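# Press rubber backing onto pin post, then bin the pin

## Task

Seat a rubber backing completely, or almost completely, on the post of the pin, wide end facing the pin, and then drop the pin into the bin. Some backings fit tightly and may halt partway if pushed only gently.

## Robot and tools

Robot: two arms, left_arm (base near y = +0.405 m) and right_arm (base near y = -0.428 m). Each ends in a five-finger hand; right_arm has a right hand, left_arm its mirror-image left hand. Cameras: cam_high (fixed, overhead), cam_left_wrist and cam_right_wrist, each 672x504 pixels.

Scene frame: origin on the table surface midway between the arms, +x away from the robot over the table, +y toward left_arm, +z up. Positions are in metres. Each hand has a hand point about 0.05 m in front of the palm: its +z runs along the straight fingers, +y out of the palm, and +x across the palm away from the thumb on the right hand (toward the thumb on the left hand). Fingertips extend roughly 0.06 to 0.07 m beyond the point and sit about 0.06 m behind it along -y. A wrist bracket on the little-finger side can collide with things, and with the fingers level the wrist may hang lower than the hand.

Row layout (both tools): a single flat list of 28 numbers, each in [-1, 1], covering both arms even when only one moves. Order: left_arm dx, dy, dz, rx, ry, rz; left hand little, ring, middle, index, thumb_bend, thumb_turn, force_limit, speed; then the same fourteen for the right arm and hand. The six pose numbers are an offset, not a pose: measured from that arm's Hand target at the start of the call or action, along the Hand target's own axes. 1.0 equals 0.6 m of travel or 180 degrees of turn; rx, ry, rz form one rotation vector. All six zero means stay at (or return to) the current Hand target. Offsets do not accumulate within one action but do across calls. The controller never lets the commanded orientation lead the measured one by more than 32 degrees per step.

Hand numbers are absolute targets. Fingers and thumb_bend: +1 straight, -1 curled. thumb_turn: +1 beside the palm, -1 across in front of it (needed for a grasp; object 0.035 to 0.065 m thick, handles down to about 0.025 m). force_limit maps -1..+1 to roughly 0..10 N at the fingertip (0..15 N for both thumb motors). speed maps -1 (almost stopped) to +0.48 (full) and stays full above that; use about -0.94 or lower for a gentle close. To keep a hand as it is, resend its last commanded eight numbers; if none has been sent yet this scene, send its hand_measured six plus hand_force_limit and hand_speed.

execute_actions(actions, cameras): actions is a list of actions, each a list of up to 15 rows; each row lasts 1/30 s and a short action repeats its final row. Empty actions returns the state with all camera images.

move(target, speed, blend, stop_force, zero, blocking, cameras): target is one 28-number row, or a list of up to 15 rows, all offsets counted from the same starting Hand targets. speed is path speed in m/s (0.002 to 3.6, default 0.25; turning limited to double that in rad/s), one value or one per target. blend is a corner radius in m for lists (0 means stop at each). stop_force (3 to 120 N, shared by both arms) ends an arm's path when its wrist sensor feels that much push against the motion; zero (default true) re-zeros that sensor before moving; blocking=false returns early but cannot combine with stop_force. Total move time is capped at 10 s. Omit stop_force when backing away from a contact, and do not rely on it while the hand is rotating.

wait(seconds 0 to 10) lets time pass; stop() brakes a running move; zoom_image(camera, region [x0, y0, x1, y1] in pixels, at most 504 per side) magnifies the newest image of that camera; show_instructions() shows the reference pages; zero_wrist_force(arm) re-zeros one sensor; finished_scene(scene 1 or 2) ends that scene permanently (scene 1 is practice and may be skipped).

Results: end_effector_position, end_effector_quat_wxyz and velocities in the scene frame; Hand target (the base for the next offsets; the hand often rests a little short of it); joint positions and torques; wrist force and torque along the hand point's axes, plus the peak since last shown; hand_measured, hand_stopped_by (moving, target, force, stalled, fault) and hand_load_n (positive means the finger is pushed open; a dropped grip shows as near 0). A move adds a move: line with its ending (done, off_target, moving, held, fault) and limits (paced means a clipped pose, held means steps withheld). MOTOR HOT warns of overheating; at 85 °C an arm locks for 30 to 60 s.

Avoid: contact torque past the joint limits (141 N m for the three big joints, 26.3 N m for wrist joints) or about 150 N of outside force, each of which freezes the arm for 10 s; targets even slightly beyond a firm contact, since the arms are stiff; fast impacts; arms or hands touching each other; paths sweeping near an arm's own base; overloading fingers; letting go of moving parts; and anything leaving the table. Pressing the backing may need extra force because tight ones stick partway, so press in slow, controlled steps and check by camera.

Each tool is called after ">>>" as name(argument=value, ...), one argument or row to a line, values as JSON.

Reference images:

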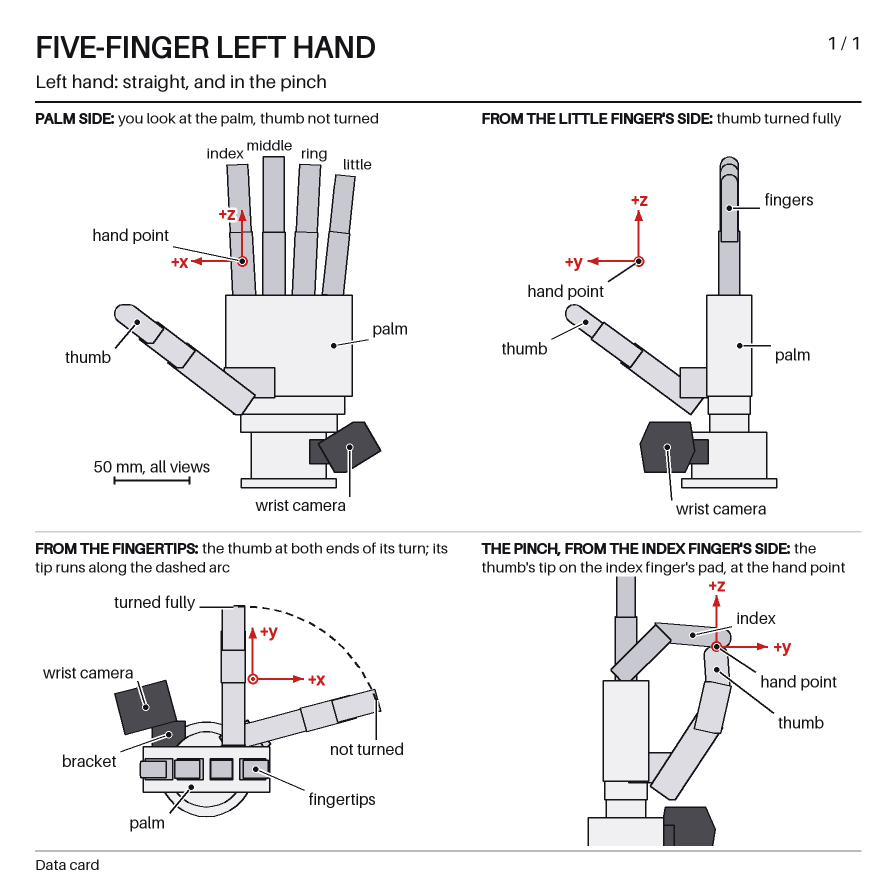

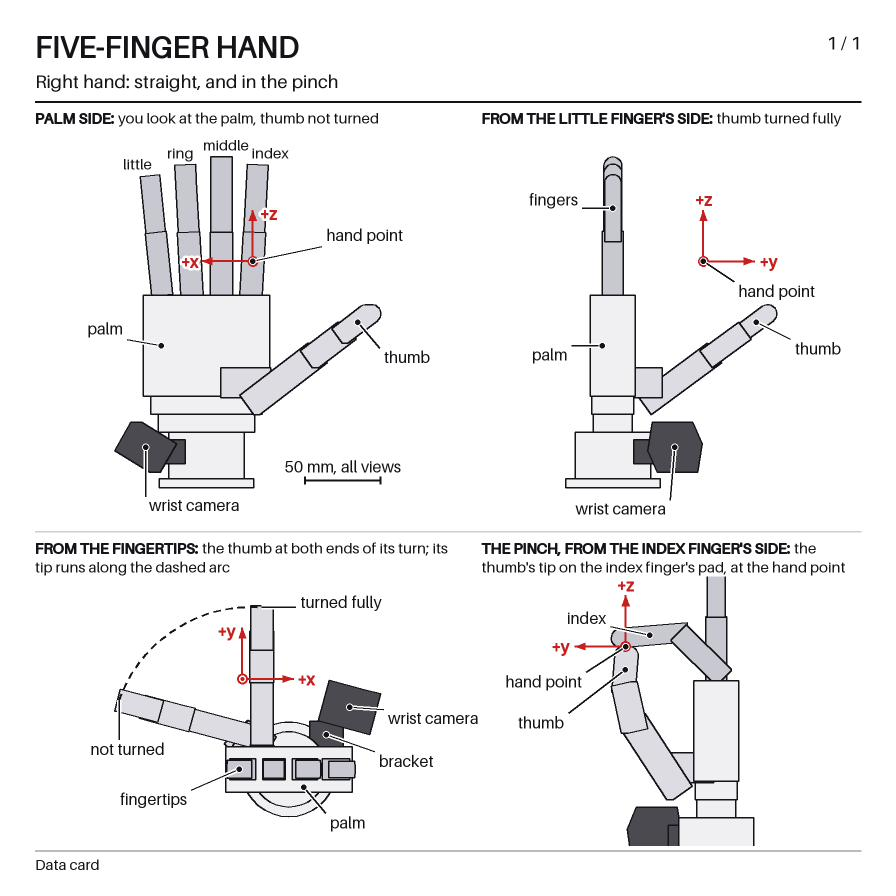

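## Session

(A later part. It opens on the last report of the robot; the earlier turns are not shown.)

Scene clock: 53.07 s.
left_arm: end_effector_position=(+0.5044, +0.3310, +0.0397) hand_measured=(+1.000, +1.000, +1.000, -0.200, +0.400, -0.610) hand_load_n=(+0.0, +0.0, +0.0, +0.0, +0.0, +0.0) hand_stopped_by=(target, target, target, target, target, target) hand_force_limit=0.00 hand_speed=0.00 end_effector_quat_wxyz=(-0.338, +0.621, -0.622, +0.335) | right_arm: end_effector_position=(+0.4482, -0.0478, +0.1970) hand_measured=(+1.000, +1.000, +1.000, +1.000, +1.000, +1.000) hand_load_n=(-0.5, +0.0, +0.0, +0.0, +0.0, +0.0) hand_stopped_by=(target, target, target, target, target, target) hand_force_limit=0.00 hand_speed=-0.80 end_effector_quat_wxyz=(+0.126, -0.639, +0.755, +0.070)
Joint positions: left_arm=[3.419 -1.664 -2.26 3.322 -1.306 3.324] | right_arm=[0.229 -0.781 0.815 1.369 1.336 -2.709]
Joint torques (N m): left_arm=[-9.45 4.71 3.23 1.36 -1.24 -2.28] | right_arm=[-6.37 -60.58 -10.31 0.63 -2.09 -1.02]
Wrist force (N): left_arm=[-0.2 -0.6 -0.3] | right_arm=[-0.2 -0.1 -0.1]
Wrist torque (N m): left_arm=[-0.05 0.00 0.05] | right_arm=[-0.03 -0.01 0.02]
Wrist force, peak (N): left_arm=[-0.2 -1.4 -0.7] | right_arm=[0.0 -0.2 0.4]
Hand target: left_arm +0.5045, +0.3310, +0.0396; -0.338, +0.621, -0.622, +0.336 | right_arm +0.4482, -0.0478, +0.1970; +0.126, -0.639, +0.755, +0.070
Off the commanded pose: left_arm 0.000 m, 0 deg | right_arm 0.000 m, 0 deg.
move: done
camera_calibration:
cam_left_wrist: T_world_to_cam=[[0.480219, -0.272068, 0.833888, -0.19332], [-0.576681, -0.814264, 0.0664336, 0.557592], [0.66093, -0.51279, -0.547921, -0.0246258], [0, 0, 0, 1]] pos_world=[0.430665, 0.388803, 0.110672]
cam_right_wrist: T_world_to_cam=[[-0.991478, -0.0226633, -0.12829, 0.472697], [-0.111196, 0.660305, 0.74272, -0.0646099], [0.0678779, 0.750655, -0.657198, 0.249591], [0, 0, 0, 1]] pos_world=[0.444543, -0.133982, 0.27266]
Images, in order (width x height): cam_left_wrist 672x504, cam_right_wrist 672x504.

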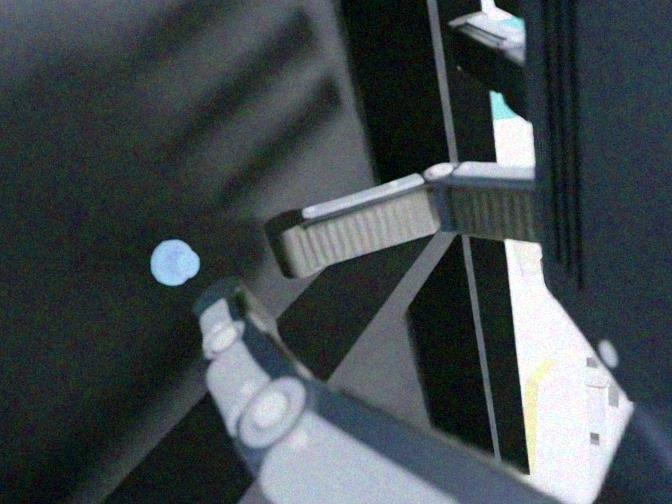

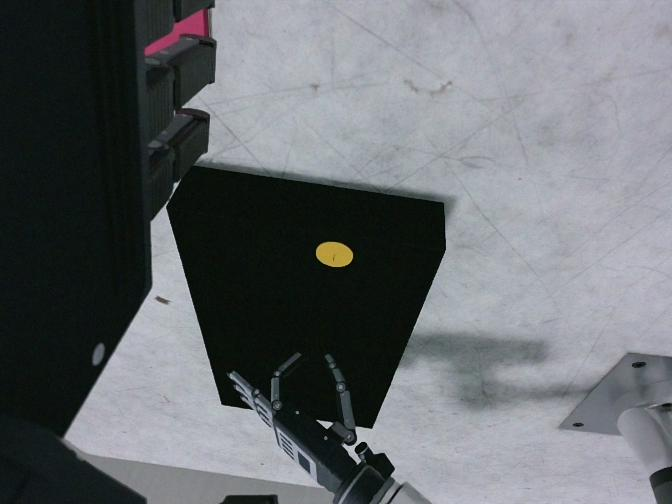

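>>> zoom_image(
  camera="cam_left_wrist",
  region=[140, 230, 210, 300],
)

>>> wait(
  seconds=0.5,
  cameras=["all"],
)

>>> zoom_image(
  camera="cam_left_wrist",
  region=[140, 230, 210, 300],
)

Scaled by 7.200 from the camera's 672x504 image, which has a finer 960x720 frame.

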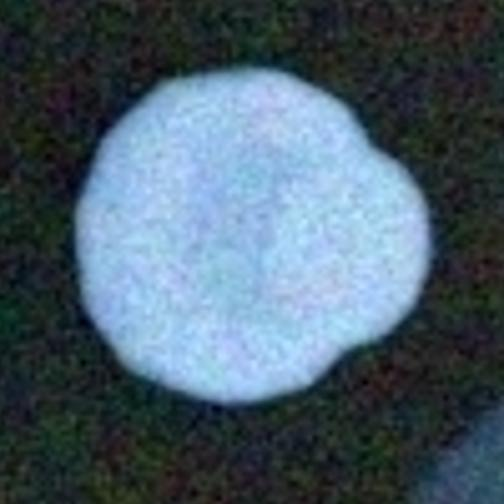

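Scene clock: 55.87 s.
left_arm: end_effector_position=(+0.5045, +0.3310, +0.0397) hand_measured=(+1.000, +1.000, +1.000, -0.200, +0.400, -0.610) hand_load_n=(+0.0, +0.0, +0.0, +0.0, +0.0, +0.0) hand_stopped_by=(target, target, target, target, target, target) hand_force_limit=0.00 hand_speed=0.00 end_effector_quat_wxyz=(-0.338, +0.621, -0.622, +0.336) | right_arm: end_effector_position=(+0.4482, -0.0478, +0.1970) hand_measured=(+1.000, +1.000, +1.000, +1.000, +1.000, +1.000) hand_load_n=(+0.0, +0.0, +0.0, +0.0, +0.0, +0.0) hand_stopped_by=(target, target, target, target, target, target) hand_force_limit=0.00 hand_speed=-0.80 end_effector_quat_wxyz=(+0.126, -0.639, +0.755, +0.070)
Joint positions: left_arm=[3.419 -1.665 -2.26 3.322 -1.306 3.324] | right_arm=[0.229 -0.781 0.815 1.369 1.336 -2.709]
Joint torques (N m): left_arm=[-9.08 5.4 3.5 1.34 -1.31 -2.29] | right_arm=[-6.23 -59.18 -9.84 0.5 -2.16 -0.95]
Wrist force (N): left_arm=[-0.4 -0.6 -0.4] | right_arm=[0.4 -0.3 0.1]
Wrist torque (N m): left_arm=[-0.05 0.02 0.04] | right_arm=[-0.06 -0.09 0.05]
Wrist force, peak (N): left_arm=[-0.3 -0.7 -0.5] | right_arm=[0.5 -0.3 0.1]
Hand target: left_arm +0.5045, +0.3310, +0.0396; -0.338, +0.621, -0.622, +0.336 | right_arm +0.4482, -0.0478, +0.1970; +0.126, -0.639, +0.755, +0.070
Off the commanded pose: left_arm 0.000 m, 0 deg | right_arm 0.000 m, 0 deg.
wait: 0.50 s; at rest from the start
camera_calibration:
cam_left_wrist: T_world_to_cam=[[0.480219, -0.272068, 0.833888, -0.193237], [-0.576681, -0.814264, 0.0664336, 0.557598], [0.66093, -0.51279, -0.547921, -0.0246805], [0, 0, 0, 1]] pos_world=[0.430665, 0.388803, 0.110572]
cam_right_wrist: T_world_to_cam=[[-0.991478, -0.0226633, -0.12829, 0.472697], [-0.111196, 0.660305, 0.74272, -0.0646099], [0.0678779, 0.750655, -0.657198, 0.249591], [0, 0, 0, 1]] pos_world=[0.444543, -0.133982, 0.27266]

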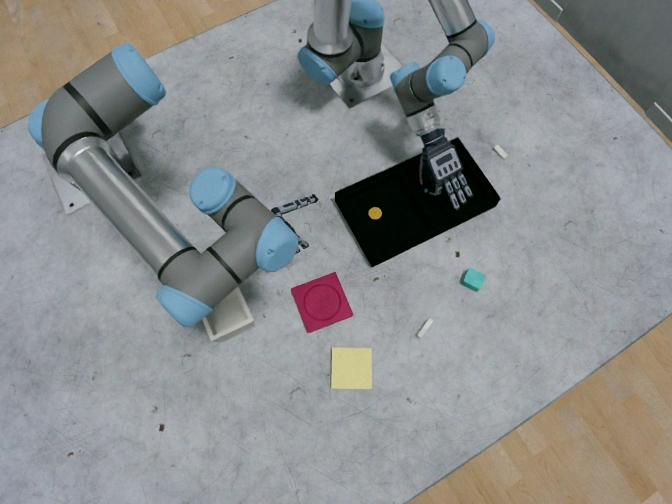

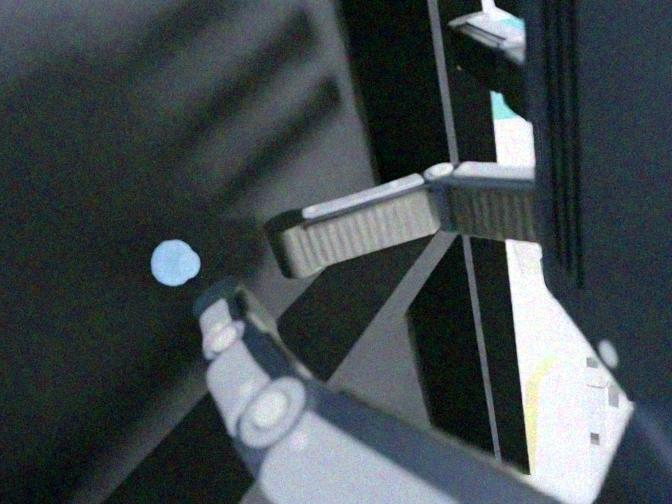

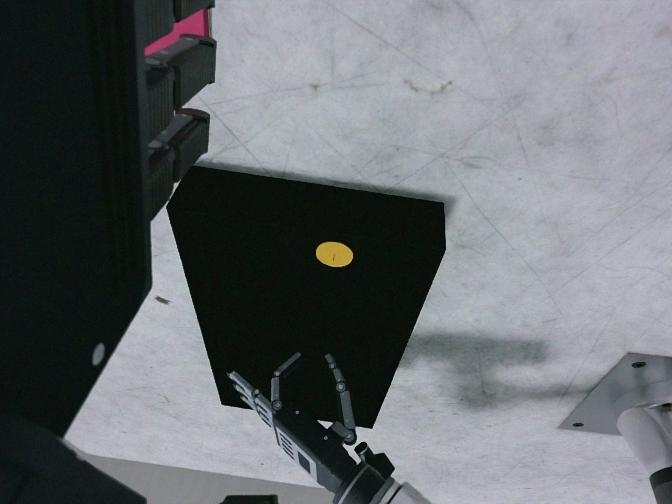

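Scaled by 7.200 from the camera's 672x504 image, which has a finer 960x720 frame.

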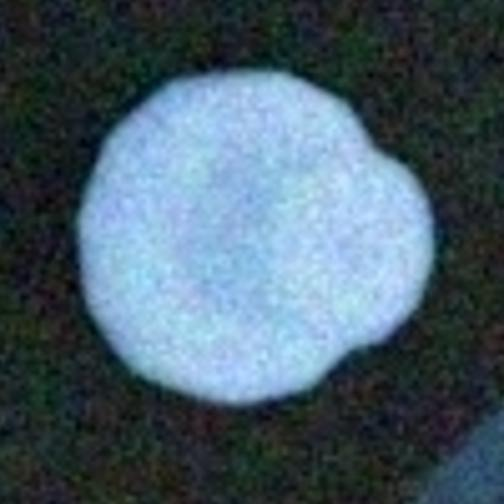

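>>> move(
  target=[0,0,0,-0.0333,0,0,1,1,1,-0.27,0.3,-0.61,0,0,0,0,0,0,0,0,1,1,1,1,1,1,0,-0.8],
  speed=0.1,
  cameras=["cam_left_wrist","cam_right_wrist"],
)

>>> zoom_image(
  camera="cam_left_wrist",
  region=[130, 180, 330, 330],
)

>>> zoom_image(
  camera="cam_right_wrist",
  region=[250, 340, 370, 430],
)

Scene clock: 59.03 s.
left_arm: end_effector_position=(+0.5045, +0.3310, +0.0397) hand_measured=(+1.000, +1.000, +1.000, -0.270, +0.300, -0.610) hand_load_n=(+0.0, +0.0, +0.0, +0.0, +0.0, +0.0) hand_stopped_by=(target, target, target, target, target, target) hand_force_limit=0.00 hand_speed=0.00 end_effector_quat_wxyz=(-0.305, +0.638, -0.639, +0.303) | right_arm: end_effector_position=(+0.4482, -0.0478, +0.1970) hand_measured=(+1.000, +1.000, +1.000, +1.000, +1.000, +1.000) hand_load_n=(+0.0, +0.0, +0.0, +0.0, +0.0, +0.0) hand_stopped_by=(target, target, target, target, target, target) hand_force_limit=0.00 hand_speed=-0.80 end_effector_quat_wxyz=(+0.126, -0.639, +0.755, +0.070)
Joint positions: left_arm=[3.396 -1.707 -2.17 3.174 -1.344 3.335] | right_arm=[0.229 -0.781 0.815 1.369 1.336 -2.709]
Joint torques (N m): left_arm=[-9.04 7.76 25.66 -1.53 -1.31 2.53] | right_arm=[-6.85 -60.6 -10.69 0.4 -2.12 -1]
Wrist force (N): left_arm=[0.1 -0.4 -0.1] | right_arm=[0.0 0.0 -0.2]
Wrist torque (N m): left_arm=[-0.05 -0.02 -0.08] | right_arm=[-0.01 -0.03 0.03]
Wrist force, peak (N): left_arm=[-0.6 -0.7 -0.4] | right_arm=[0.2 -0.3 0.2]
Hand target: left_arm +0.5045, +0.3310, +0.0396; -0.305, +0.638, -0.639, +0.303 | right_arm +0.4482, -0.0478, +0.1970; +0.126, -0.639, +0.755, +0.070
Off the commanded pose: left_arm 0.000 m, 0 deg | right_arm 0.000 m, 0 deg.
move: done
camera_calibration:
cam_left_wrist: T_world_to_cam=[[0.564505, -0.271819, 0.77939, -0.233688], [-0.566317, -0.814481, 0.126121, 0.550105], [0.600516, -0.512578, -0.613714, 0.00833753], [0, 0, 0, 1]] pos_world=[0.438445, 0.388803, 0.117871]
cam_right_wrist: T_world_to_cam=[[-0.991478, -0.0226633, -0.12829, 0.472697], [-0.111196, 0.660305, 0.74272, -0.0646099], [0.0678779, 0.750655, -0.657198, 0.249591], [0, 0, 0, 1]] pos_world=[0.444543, -0.133982, 0.27266]
Images, in order (width x height): cam_left_wrist 672x504, cam_right_wrist 672x504.

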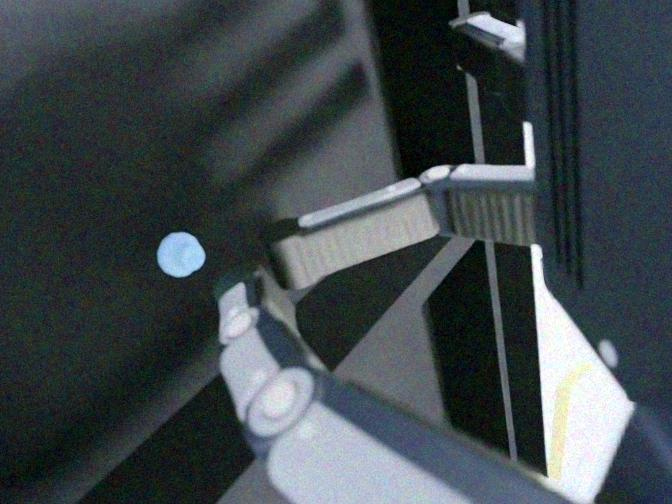

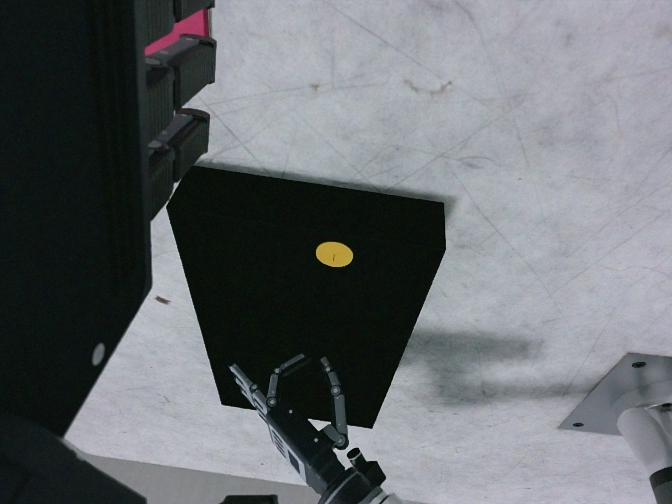

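Scaled by 2.520 from the camera's 672x504 image, which has a finer 960x720 frame.

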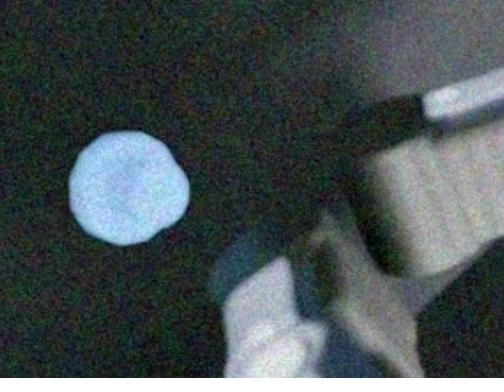

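Scaled by 4.200 from the camera's 672x504 image, which has a finer 960x720 frame.

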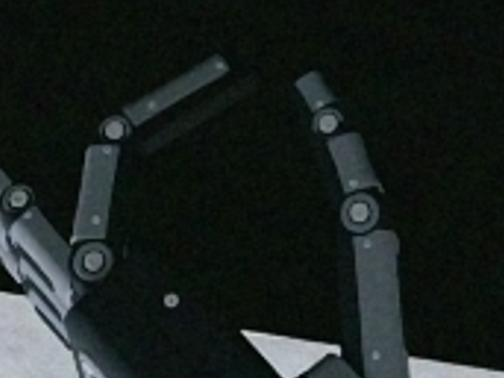

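>>> move(
  target=[0,0.031,0.0192,0,0,0,1,1,1,-0.22,0.3,-0.61,0,0,0,0,0,0,0,0,1,1,1,1,1,1,0,-0.8],
  speed=0.05,
  stop_force=4,
  cameras=["cam_left_wrist","cam_right_wrist"],
)

>>> zoom_image(
  camera="cam_left_wrist",
  region=[170, 190, 330, 310],
)

>>> zoom_image(
  camera="cam_right_wrist",
  region=[250, 320, 370, 430],
)

Scene clock: 75.50 s.
left_arm: end_effector_position=(+0.5017, +0.3311, +0.0182) hand_measured=(+1.000, +1.000, +1.000, -0.220, +0.300, -0.610) hand_load_n=(+0.0, +0.0, -0.5, -1.0, +0.0, +0.0) hand_stopped_by=(target, target, target, target, target, target) hand_force_limit=0.00 hand_speed=0.00 end_effector_quat_wxyz=(-0.305, +0.638, -0.639, +0.302) | right_arm: end_effector_position=(+0.4482, -0.0478, +0.1970) hand_measured=(+1.000, +1.000, +1.000, +1.000, +1.000, +1.000) hand_load_n=(+0.5, +0.0, +0.0, +0.0, -0.5, +0.0) hand_stopped_by=(target, target, target, target, target, target) hand_force_limit=0.00 hand_speed=-0.80 end_effector_quat_wxyz=(+0.126, -0.639, +0.755, +0.070)
Joint positions: left_arm=[3.399 -1.744 -2.201 3.24 -1.341 3.337] | right_arm=[0.229 -0.781 0.815 1.369 1.336 -2.709]
Joint torques (N m): left_arm=[6.73 31.11 19.19 -2.58 -0.3 2.52] | right_arm=[-6.69 -60.18 -9.9 0.62 -2.16 -0.96]
Wrist force (N): left_arm=[-0.2 -7.2 -1.9] | right_arm=[0.2 0.0 0.0]
Wrist torque (N m): left_arm=[-0.20 0.01 -0.04] | right_arm=[-0.02 -0.07 0.05]
Wrist force, peak (N): left_arm=[-0.5 -7.2 -2.2] | right_arm=[0.1 -0.5 -0.1]
Hand target: left_arm +0.5017, +0.3311, +0.0183; -0.305, +0.638, -0.639, +0.303 | right_arm +0.4482, -0.0478, +0.1970; +0.126, -0.639, +0.755, +0.070
Off the commanded pose: left_arm 0.000 m, 0 deg | right_arm 0.000 m, 0 deg.
move: contact (left_arm)
camera_calibration:
cam_left_wrist: T_world_to_cam=[[0.564864, -0.271819, 0.77913, -0.21556], [-0.566311, -0.814436, 0.126435, 0.551168], [0.600184, -0.512648, -0.613979, -0.00291709], [0, 0, 0, 1]] pos_world=[0.435645, 0.388803, 0.0964711]
cam_right_wrist: T_world_to_cam=[[-0.991478, -0.0226633, -0.12829, 0.472697], [-0.111196, 0.660305, 0.74272, -0.0646099], [0.0678779, 0.750655, -0.657198, 0.249591], [0, 0, 0, 1]] pos_world=[0.444543, -0.133982, 0.27266]
Images, in order (width x height): cam_left_wrist 672x504, cam_right_wrist 672x504.

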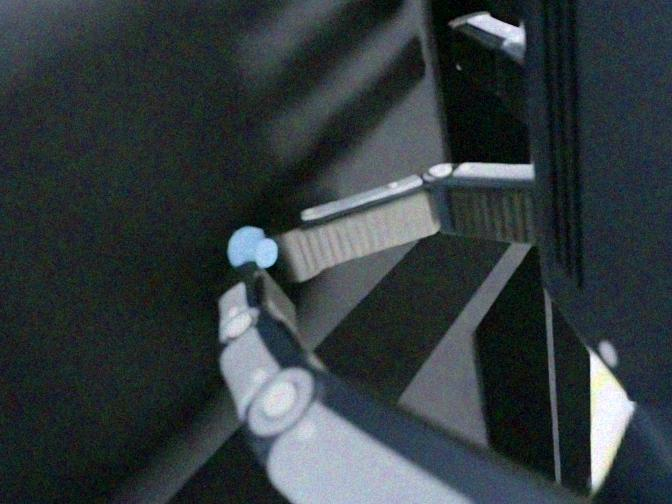

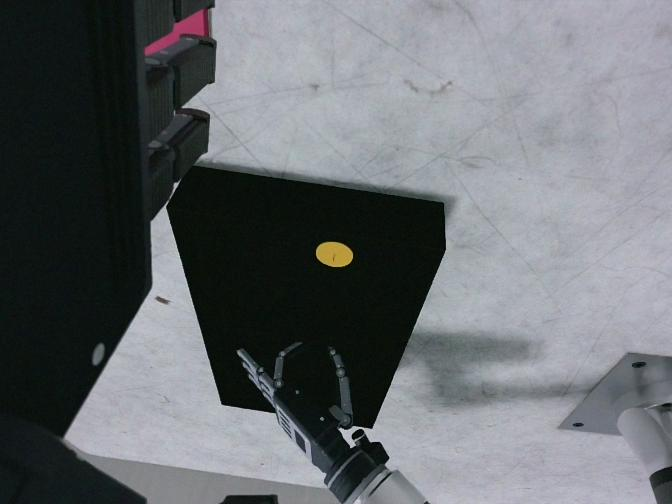

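Scaled by 3.150 from the camera's 672x504 image, which has a finer 960x720 frame.

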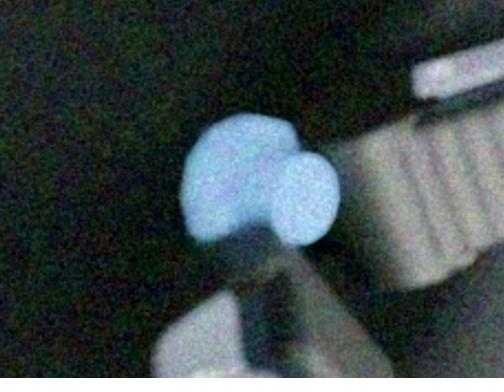

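Scaled by 4.200 from the camera's 672x504 image, which has a finer 960x720 frame.

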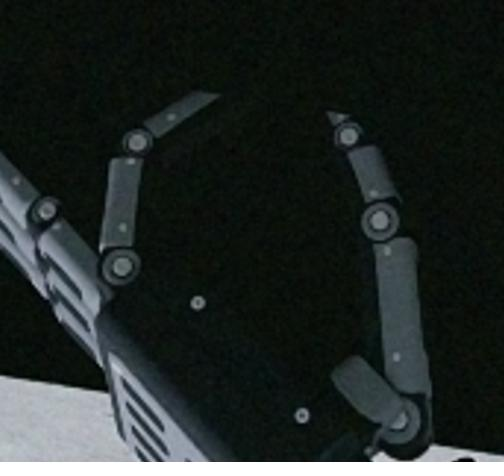

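>>> move(
  target=[-0.0033,0.0003,-0.003,0,0,0,1,1,1,-0.22,0.3,-0.61,0,0,0,0,0,0,0,0,1,1,1,1,1,1,0,-0.8],
  speed=0.03,
  cameras=["cam_left_wrist","cam_right_wrist"],
)

>>> zoom_image(
  camera="cam_left_wrist",
  region=[170, 190, 330, 310],
)

>>> zoom_image(
  camera="cam_right_wrist",
  region=[270, 320, 370, 400],
)

Scene clock: 81.57 s.
left_arm: end_effector_position=(+0.5003, +0.3330, +0.0192) hand_measured=(+1.000, +1.000, +1.000, -0.220, +0.300, -0.610) hand_load_n=(+0.0, +0.0, +0.0, +0.0, +0.0, +0.0) hand_stopped_by=(target, target, target, target, target, target) hand_force_limit=0.00 hand_speed=0.00 end_effector_quat_wxyz=(-0.305, +0.638, -0.639, +0.303) end_effector_velocity=(-0.001, +0.001, +0.000) end_effector_angular_velocity=(+0.001, +0.001, -0.001) | right_arm: end_effector_position=(+0.4482, -0.0478, +0.1970) hand_measured=(+1.000, +1.000, +1.000, +1.000, +1.000, +1.000) hand_load_n=(+0.0, +0.0, -0.5, +0.0, +0.0, +0.0) hand_stopped_by=(target, target, target, target, target, target) hand_force_limit=0.00 hand_speed=-0.80 end_effector_quat_wxyz=(+0.126, -0.639, +0.755, +0.070)
Joint positions: left_arm=[3.406 -1.739 -2.204 3.237 -1.335 3.343] | right_arm=[0.229 -0.781 0.815 1.369 1.336 -2.709]
Joint velocities: left_arm=[0.004 0.003 -0.002 -0.002 0.003 0.005] | right_arm=[within noise]
Joint torques (N m): left_arm=[8.51 33.75 2.47 -1.66 1.18 2.52] | right_arm=[-6.58 -59.32 -11.44 0.5 -1.97 -0.84]
Wrist force (N): left_arm=[-0.1 -0.4 -0.1] | right_arm=[0.1 -0.2 0.0]
Wrist torque (N m): left_arm=[-0.04 0.00 -0.09] | right_arm=[-0.04 -0.05 0.03]
Wrist force, peak (N): left_arm=[-0.5 -7.1 -2.2] | right_arm=[0.0 -0.4 0.2]
Hand target: left_arm +0.5002, +0.3331, +0.0193; -0.305, +0.638, -0.639, +0.303 | right_arm +0.4482, -0.0478, +0.1970; +0.126, -0.639, +0.755, +0.070
Off the commanded pose: left_arm 0.000 m, 0 deg | right_arm 0.000 m, 0 deg.
move: done
camera_calibration:
cam_left_wrist: T_world_to_cam=[[0.564755, -0.271829, 0.779205, -0.214988], [-0.56628, -0.814479, 0.126297, 0.551813], [0.600315, -0.512576, -0.613912, -0.000580707], [0, 0, 0, 1]] pos_world=[0.434245, 0.390703, 0.0974711]
cam_right_wrist: T_world_to_cam=[[-0.991478, -0.0226633, -0.12829, 0.472697], [-0.111196, 0.660305, 0.74272, -0.0646099], [0.0678779, 0.750655, -0.657198, 0.249591], [0, 0, 0, 1]] pos_world=[0.444543, -0.133982, 0.27266]
Images, in order (width x height): cam_left_wrist 672x504, cam_right_wrist 672x504.

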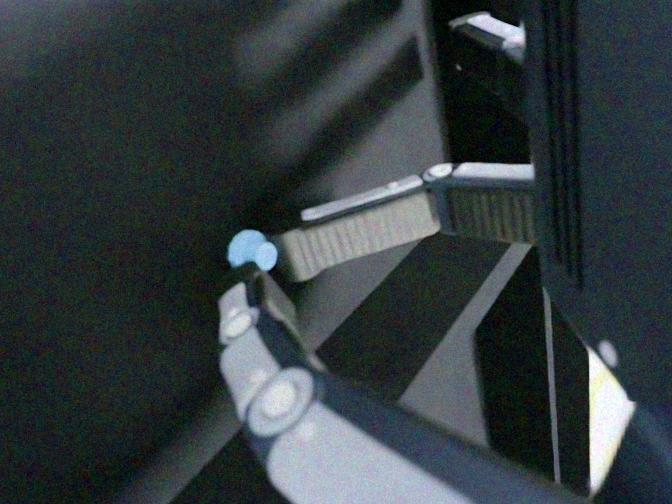

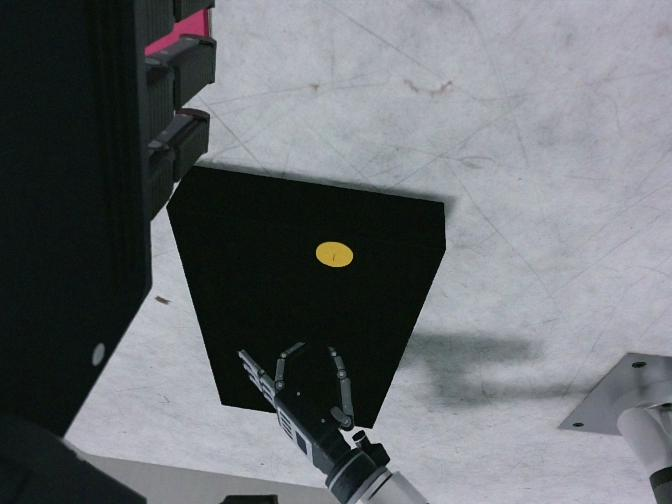

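Scaled by 3.150 from the camera's 672x504 image, which has a finer 960x720 frame.

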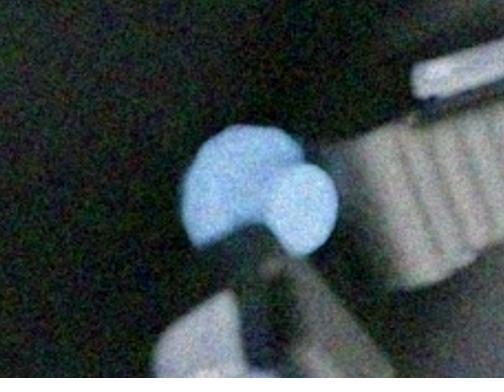

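Scaled by 5.040 from the camera's 672x504 image, which has a finer 960x720 frame.

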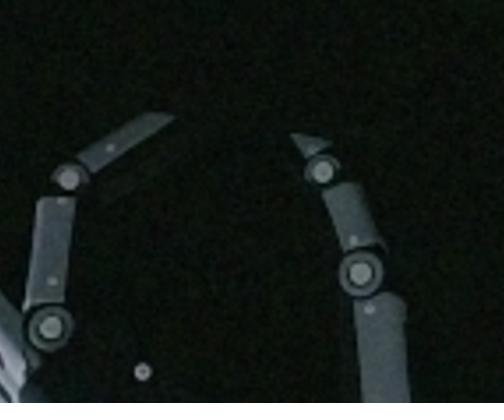

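>>> move(
  target=[0,0,0,0,0,0,1,1,1,-0.5,0.1,-0.61,-0.6,-0.94,0,0,0,0,0,0,1,1,1,1,1,1,0,-0.8],
  cameras=["cam_left_wrist","cam_right_wrist"],
)

>>> zoom_image(
  camera="cam_left_wrist",
  region=[170, 190, 330, 310],
)

>>> zoom_image(
  camera="cam_right_wrist",
  region=[270, 320, 370, 400],
)

Scene clock: 82.93 s.
left_arm: end_effector_position=(+0.5002, +0.3331, +0.0193) hand_measured=(+1.000, +1.000, +1.000, -0.258, +0.270, -0.610) hand_load_n=(+0.0, +0.0, +0.0, +4.0, +3.0, +0.0) hand_stopped_by=(target, target, target, force, force, target) hand_force_limit=-0.60 hand_speed=-0.94 end_effector_quat_wxyz=(-0.305, +0.638, -0.639, +0.303) | right_arm: end_effector_position=(+0.4482, -0.0478, +0.1970) hand_measured=(+1.000, +1.000, +1.000, +1.000, +1.000, +1.000) hand_load_n=(+0.0, +0.0, +0.0, +0.0, +0.0, +0.0) hand_stopped_by=(target, target, target, target, target, target) hand_force_limit=0.00 hand_speed=-0.80 end_effector_quat_wxyz=(+0.126, -0.639, +0.755, +0.070)
Joint positions: left_arm=[3.407 -1.738 -2.205 3.237 -1.335 3.343] | right_arm=[0.229 -0.781 0.815 1.369 1.336 -2.709]
Joint torques (N m): left_arm=[9.46 35.06 3 -1.71 1.12 2.57] | right_arm=[-6.07 -60.01 -10.82 0.43 -2.1 -0.82]
Wrist force (N): left_arm=[-0.2 -0.3 -0.2] | right_arm=[0.1 -0.2 0.0]
Wrist torque (N m): left_arm=[-0.02 0.02 -0.10] | right_arm=[-0.04 -0.05 0.04]
Wrist force, peak (N): left_arm=[-0.1 -0.8 -0.3] | right_arm=[0.0 -0.5 0.0]
Hand target: left_arm +0.5002, +0.3331, +0.0193; -0.305, +0.638, -0.639, +0.303 | right_arm +0.4482, -0.0478, +0.1970; +0.126, -0.639, +0.755, +0.070
Off the commanded pose: left_arm 0.000 m, 0 deg | right_arm 0.000 m, 0 deg.
move: done
camera_calibration:
cam_left_wrist: T_world_to_cam=[[0.564755, -0.271829, 0.779205, -0.215039], [-0.56628, -0.814479, 0.126297, 0.551882], [0.600315, -0.512576, -0.613912, -0.000468059], [0, 0, 0, 1]] pos_world=[0.434245, 0.390803, 0.0975711]
cam_right_wrist: T_world_to_cam=[[-0.991478, -0.0226633, -0.12829, 0.472697], [-0.111196, 0.660305, 0.74272, -0.0646099], [0.0678779, 0.750655, -0.657198, 0.249591], [0, 0, 0, 1]] pos_world=[0.444543, -0.133982, 0.27266]
Images, in order (width x height): cam_left_wrist 672x504, cam_right_wrist 672x504.

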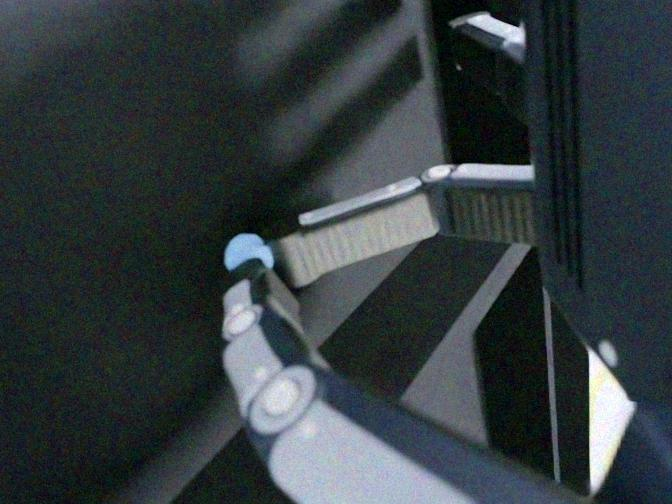

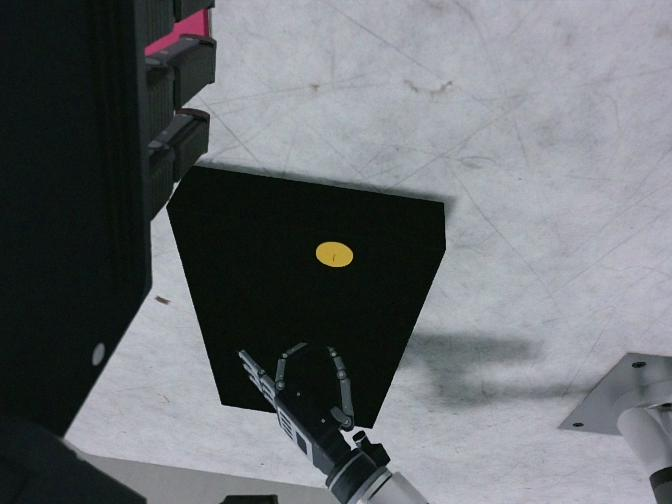

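Scaled by 3.150 from the camera's 672x504 image, which has a finer 960x720 frame.

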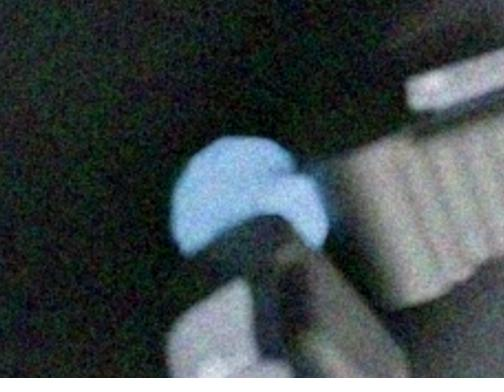

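Scaled by 5.040 from the camera's 672x504 image, which has a finer 960x720 frame.

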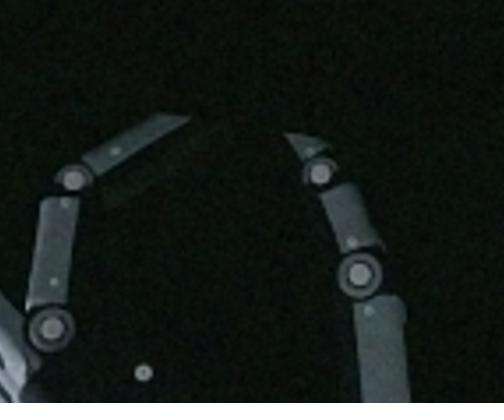

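>>> move(
  target=[0,-0.0156,-0.0126,0,0,0,1,1,1,-0.5,0.1,-0.61,-0.6,-0.94,0,0,0,0,0,0,1,1,1,1,1,1,0,-0.8],
  speed=0.03,
  cameras=["cam_left_wrist","cam_right_wrist"],
)

>>> zoom_image(
  camera="cam_left_wrist",
  region=[170, 190, 330, 310],
)

>>> zoom_image(
  camera="cam_right_wrist",
  region=[270, 320, 370, 400],
)

Scene clock: 84.43 s.
left_arm: end_effector_position=(+0.5002, +0.3330, +0.0312) hand_measured=(+1.000, +1.000, +1.000, -0.258, +0.270, -0.610) hand_load_n=(+0.0, +0.0, +0.0, +4.0, +3.0, +0.5) hand_stopped_by=(target, target, target, force, force, target) hand_force_limit=-0.60 hand_speed=-0.94 end_effector_quat_wxyz=(-0.305, +0.638, -0.639, +0.303) | right_arm: end_effector_position=(+0.4482, -0.0478, +0.1970) hand_measured=(+1.000, +1.000, +1.000, +1.000, +1.000, +1.000) hand_load_n=(+0.0, +0.0, +0.0, +0.0, -0.5, +0.0) hand_stopped_by=(target, target, target, target, target, target) hand_force_limit=0.00 hand_speed=-0.80 end_effector_quat_wxyz=(+0.126, -0.639, +0.755, +0.070)
Joint positions: left_arm=[3.407 -1.714 -2.192 3.2 -1.335 3.343] | right_arm=[0.229 -0.781 0.815 1.369 1.336 -2.709]
Joint torques (N m): left_arm=[-9.02 34.13 25.22 -1.61 -1.37 -2.03] | right_arm=[-7.09 -60.2 -10.39 0.6 -2.03 -0.87]
Wrist force (N): left_arm=[-0.3 -0.5 -0.2] | right_arm=[-0.2 -0.1 0.1]
Wrist torque (N m): left_arm=[-0.06 0.03 -0.10] | right_arm=[-0.03 0.00 0.02]
Wrist force, peak (N): left_arm=[-0.6 -0.6 -0.5] | right_arm=[0.4 0.1 -0.1]
Hand target: left_arm +0.5002, +0.3330, +0.0313; -0.305, +0.638, -0.639, +0.303 | right_arm +0.4482, -0.0478, +0.1970; +0.126, -0.639, +0.755, +0.070
Off the commanded pose: left_arm 0.000 m, 0 deg | right_arm 0.000 m, 0 deg.
move: done
camera_calibration:
cam_left_wrist: T_world_to_cam=[[0.564755, -0.271829, 0.779205, -0.224311], [-0.56628, -0.814479, 0.126297, 0.550379], [0.600315, -0.512576, -0.613912, 0.0068375], [0, 0, 0, 1]] pos_world=[0.434245, 0.390803, 0.109471]
cam_right_wrist: T_world_to_cam=[[-0.991478, -0.0226633, -0.12829, 0.472697], [-0.111196, 0.660305, 0.74272, -0.0646099], [0.0678779, 0.750655, -0.657198, 0.249591], [0, 0, 0, 1]] pos_world=[0.444543, -0.133982, 0.27266]
Images, in order (width x height): cam_left_wrist 672x504, cam_right_wrist 672x504.

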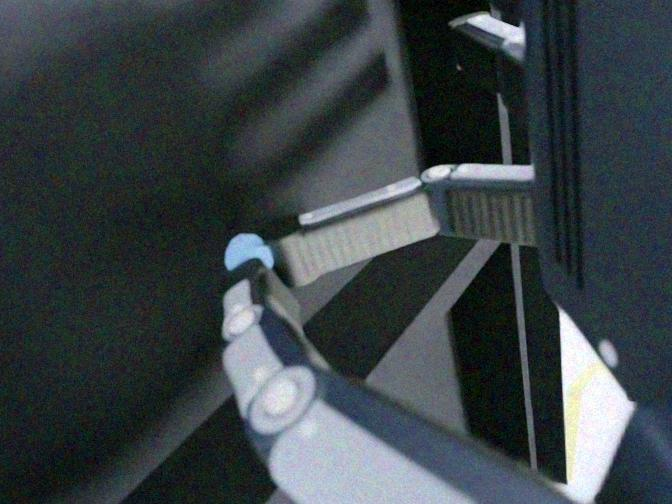

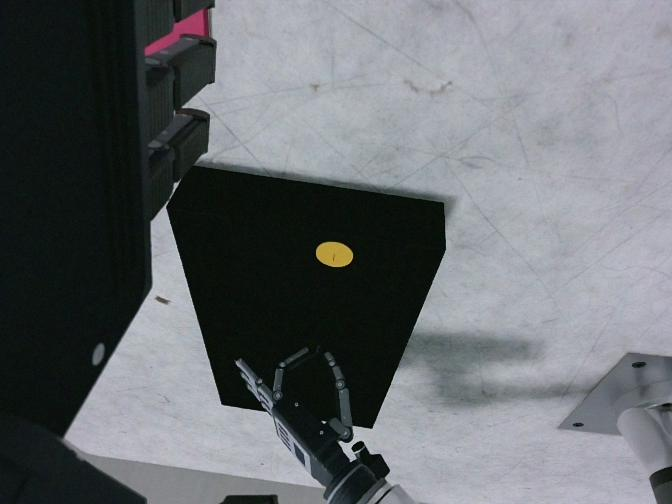

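Scaled by 3.150 from the camera's 672x504 image, which has a finer 960x720 frame.

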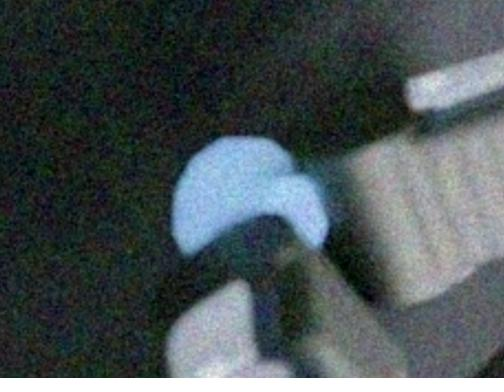

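Scaled by 5.040 from the camera's 672x504 image, which has a finer 960x720 frame.

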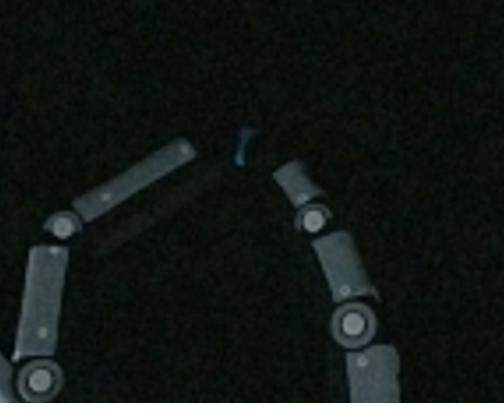

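>>> move(
  target=[0,-0.0696,-0.0563,0,0,0,1,1,1,-0.5,0.1,-0.61,-0.6,-0.94,0,0,0,0,0,0,1,1,1,1,1,1,0,-0.8],
  speed=0.06,
)

Scene clock: 88.43 s.
left_arm: end_effector_position=(+0.5004, +0.3328, +0.0849) hand_measured=(+1.000, +1.000, +1.000, -0.258, +0.270, -0.610) hand_load_n=(+0.0, +0.0, +0.0, +4.0, +3.0, +0.0) hand_stopped_by=(target, target, target, force, force, target) hand_force_limit=-0.60 hand_speed=-0.94 end_effector_quat_wxyz=(-0.305, +0.638, -0.639, +0.303) end_effector_velocity=(+0.000, +0.000, +0.001) end_effector_angular_velocity=(-0.002, +0.002, +0.000) | right_arm: end_effector_position=(+0.4482, -0.0478, +0.1970) hand_measured=(+1.000, +1.000, +1.000, +1.000, +1.000, +1.000) hand_load_n=(+0.0, +0.0, +0.5, +0.0, +0.0, +0.0) hand_stopped_by=(target, target, target, target, target, target) hand_force_limit=0.00 hand_speed=-0.80 end_effector_quat_wxyz=(+0.126, -0.639, +0.755, +0.070)
Joint positions: left_arm=[3.406 -1.619 -2.123 3.036 -1.336 3.342] | right_arm=[0.229 -0.781 0.815 1.369 1.336 -2.709]
Joint velocities: left_arm=[0.001 0.001 0.002 -0.006 0.002 -0.001] | right_arm=[within noise]
Joint torques (N m): left_arm=[9.16 32.64 26.25 -1.5 1.23 2.4] | right_arm=[-5.89 -59.51 -10.73 0.58 -2.14 -0.68]
Wrist force (N): left_arm=[-0.1 -0.5 -0.4] | right_arm=[0.1 0.2 -0.1]
Wrist torque (N m): left_arm=[-0.03 -0.01 0.05] | right_arm=[0.02 -0.05 0.05]
Wrist force, peak (N): left_arm=[-0.3 -1.0 -0.2] | right_arm=[-0.2 -0.3 0.1]
Hand target: left_arm +0.5004, +0.3328, +0.0850; -0.305, +0.638, -0.639, +0.303 | right_arm +0.4482, -0.0478, +0.1970; +0.126, -0.639, +0.755, +0.070
Off the commanded pose: left_arm 0.000 m, 0 deg | right_arm 0.000 m, 0 deg.
move: done

>>> move(
  target=[0.2572,0.0158,-0.0195,0,0,0,1,1,1,-0.5,0.1,-0.61,-0.6,-0.94,0,0,0,0,0,0,1,1,1,1,1,1,0,-0.8],
  speed=0.1,
  cameras=["all"],
)

>>> zoom_image(
  camera="cam_left_wrist",
  region=[60, 150, 340, 360],
)

>>> zoom_image(
  camera="cam_right_wrist",
  region=[270, 220, 410, 380],
)

Scene clock: 91.13 s.
left_arm: end_effector_position=(+0.4854, +0.1786, +0.0845) hand_measured=(+1.000, +1.000, +1.000, -0.258, +0.270, -0.610) hand_load_n=(+0.0, +0.0, +0.0, +4.0, +3.0, +0.0) hand_stopped_by=(target, target, target, force, force, target) hand_force_limit=-0.60 hand_speed=-0.94 end_effector_quat_wxyz=(-0.305, +0.638, -0.639, +0.303) | right_arm: end_effector_position=(+0.4482, -0.0478, +0.1970) hand_measured=(+1.000, +1.000, +1.000, +1.000, +1.000, +1.000) hand_load_n=(+0.0, +0.0, +0.0, +0.0, +0.0, +0.0) hand_stopped_by=(target, target, target, target, target, target) hand_force_limit=0.00 hand_speed=-0.80 end_effector_quat_wxyz=(+0.126, -0.639, +0.755, +0.070)
Joint positions: left_arm=[2.894 -1.718 -2.01 3.035 -1.731 3.014] | right_arm=[0.229 -0.781 0.815 1.369 1.336 -2.709]
Joint torques (N m): left_arm=[-8.65 8.96 27.23 -1.63 -1.63 -2.38] | right_arm=[-6.36 -59.23 -11.63 0.57 -2.07 -0.67]
Wrist force (N): left_arm=[-0.2 -0.5 -0.3] | right_arm=[0.1 -0.1 0.0]
Wrist torque (N m): left_arm=[-0.04 0.01 0.03] | right_arm=[-0.03 -0.05 0.04]
Wrist force, peak (N): left_arm=[-0.5 -0.9 0.0] | right_arm=[0.3 -0.3 0.2]
Hand target: left_arm +0.4854, +0.1785, +0.0845; -0.305, +0.638, -0.639, +0.303 | right_arm +0.4482, -0.0478, +0.1970; +0.126, -0.639, +0.755, +0.070
Off the commanded pose: left_arm 0.000 m, 0 deg | right_arm 0.000 m, 0 deg.
move: done
camera_calibration:
cam_left_wrist: T_world_to_cam=[[0.564692, -0.271775, 0.77927, -0.299452], [-0.566337, -0.814431, 0.126355, 0.409514], [0.600321, -0.512681, -0.613818, -0.0306909], [0, 0, 0, 1]] pos_world=[0.419445, 0.236403, 0.162771]
cam_right_wrist: T_world_to_cam=[[-0.991478, -0.0226633, -0.12829, 0.472697], [-0.111196, 0.660305, 0.74272, -0.0646099], [0.0678779, 0.750655, -0.657198, 0.249591], [0, 0, 0, 1]] pos_world=[0.444543, -0.133982, 0.27266]

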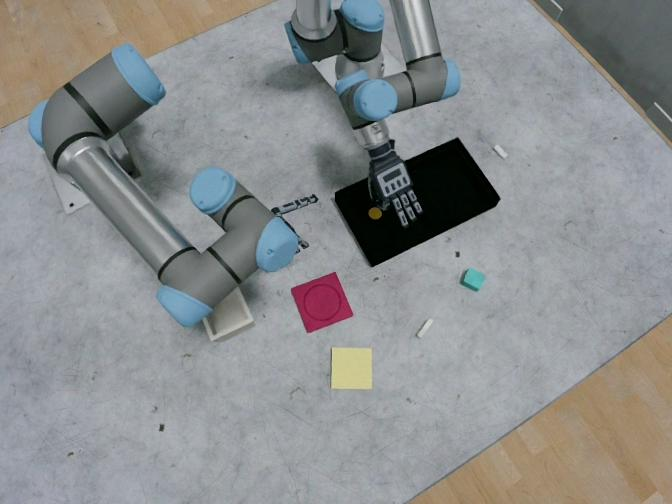

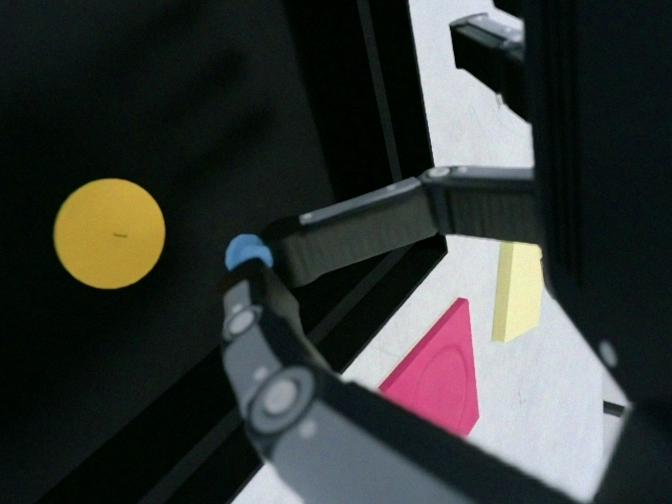

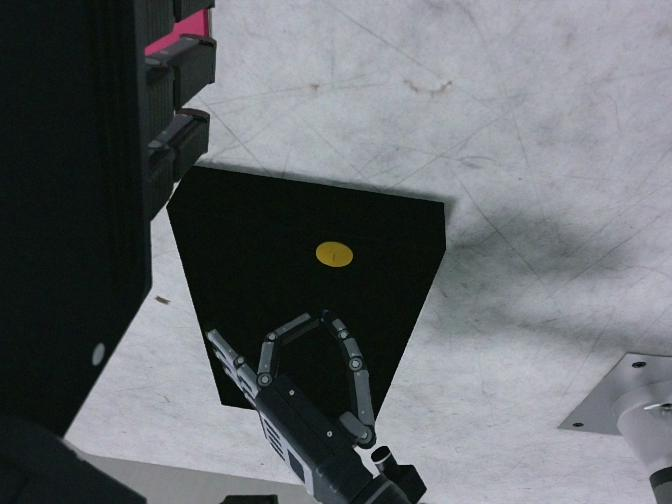

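Scaled by 1.800 from the camera's 672x504 image, which has a finer 960x720 frame.

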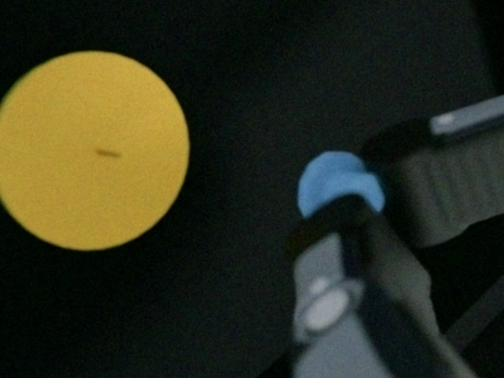

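Scaled by 3.150 from the camera's 672x504 image, which has a finer 960x720 frame.

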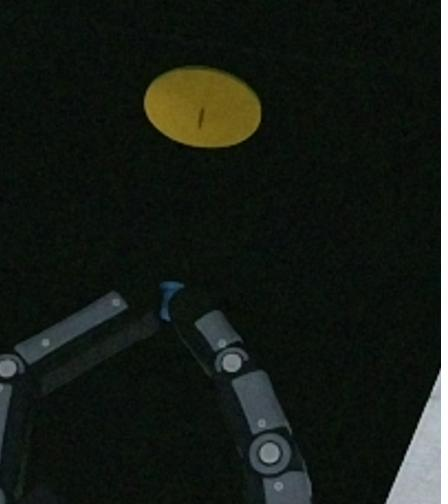

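>>> zoom_image(
  camera="cam_right_wrist",
  region=[310, 295, 350, 330],
)

>>> zoom_image(
  camera="cam_left_wrist",
  region=[200, 210, 300, 310],
)

>>> zoom_image(
  camera="cam_left_wrist",
  region=[50, 170, 170, 290],
)

>>> zoom_image(
  camera="cam_right_wrist",
  region=[310, 235, 360, 275],
)

Scaled by 12.600 from the camera's 672x504 image, which has a finer 960x720 frame.

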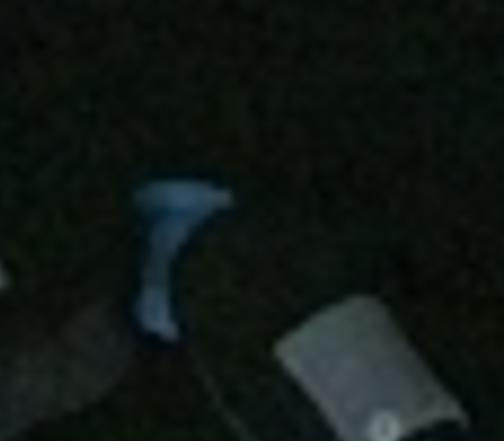

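Scaled by 5.040 from the camera's 672x504 image, which has a finer 960x720 frame.

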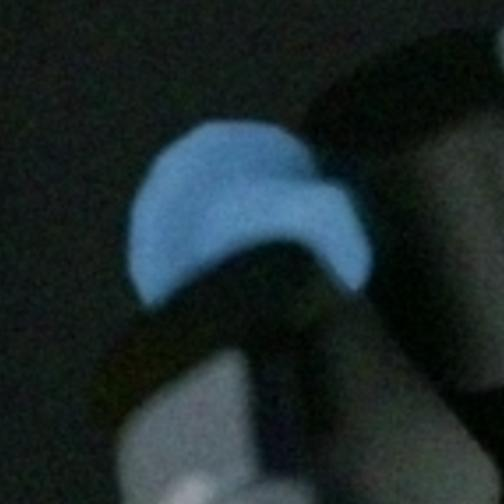

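Scaled by 4.200 from the camera's 672x504 image, which has a finer 960x720 frame.

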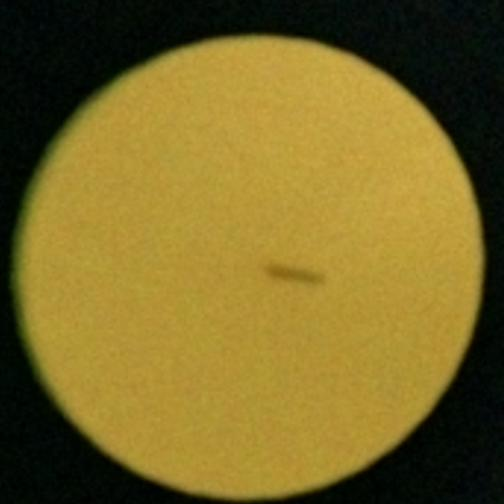

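Scaled by 10.080 from the camera's 672x504 image, which has a finer 960x720 frame.

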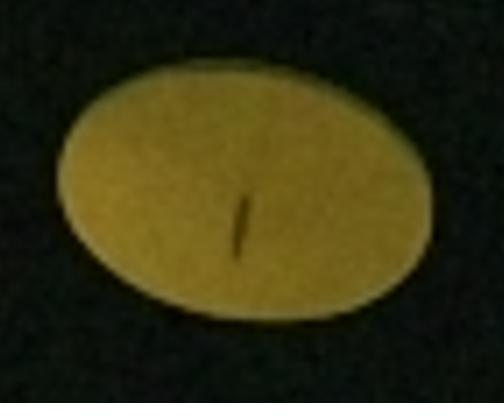

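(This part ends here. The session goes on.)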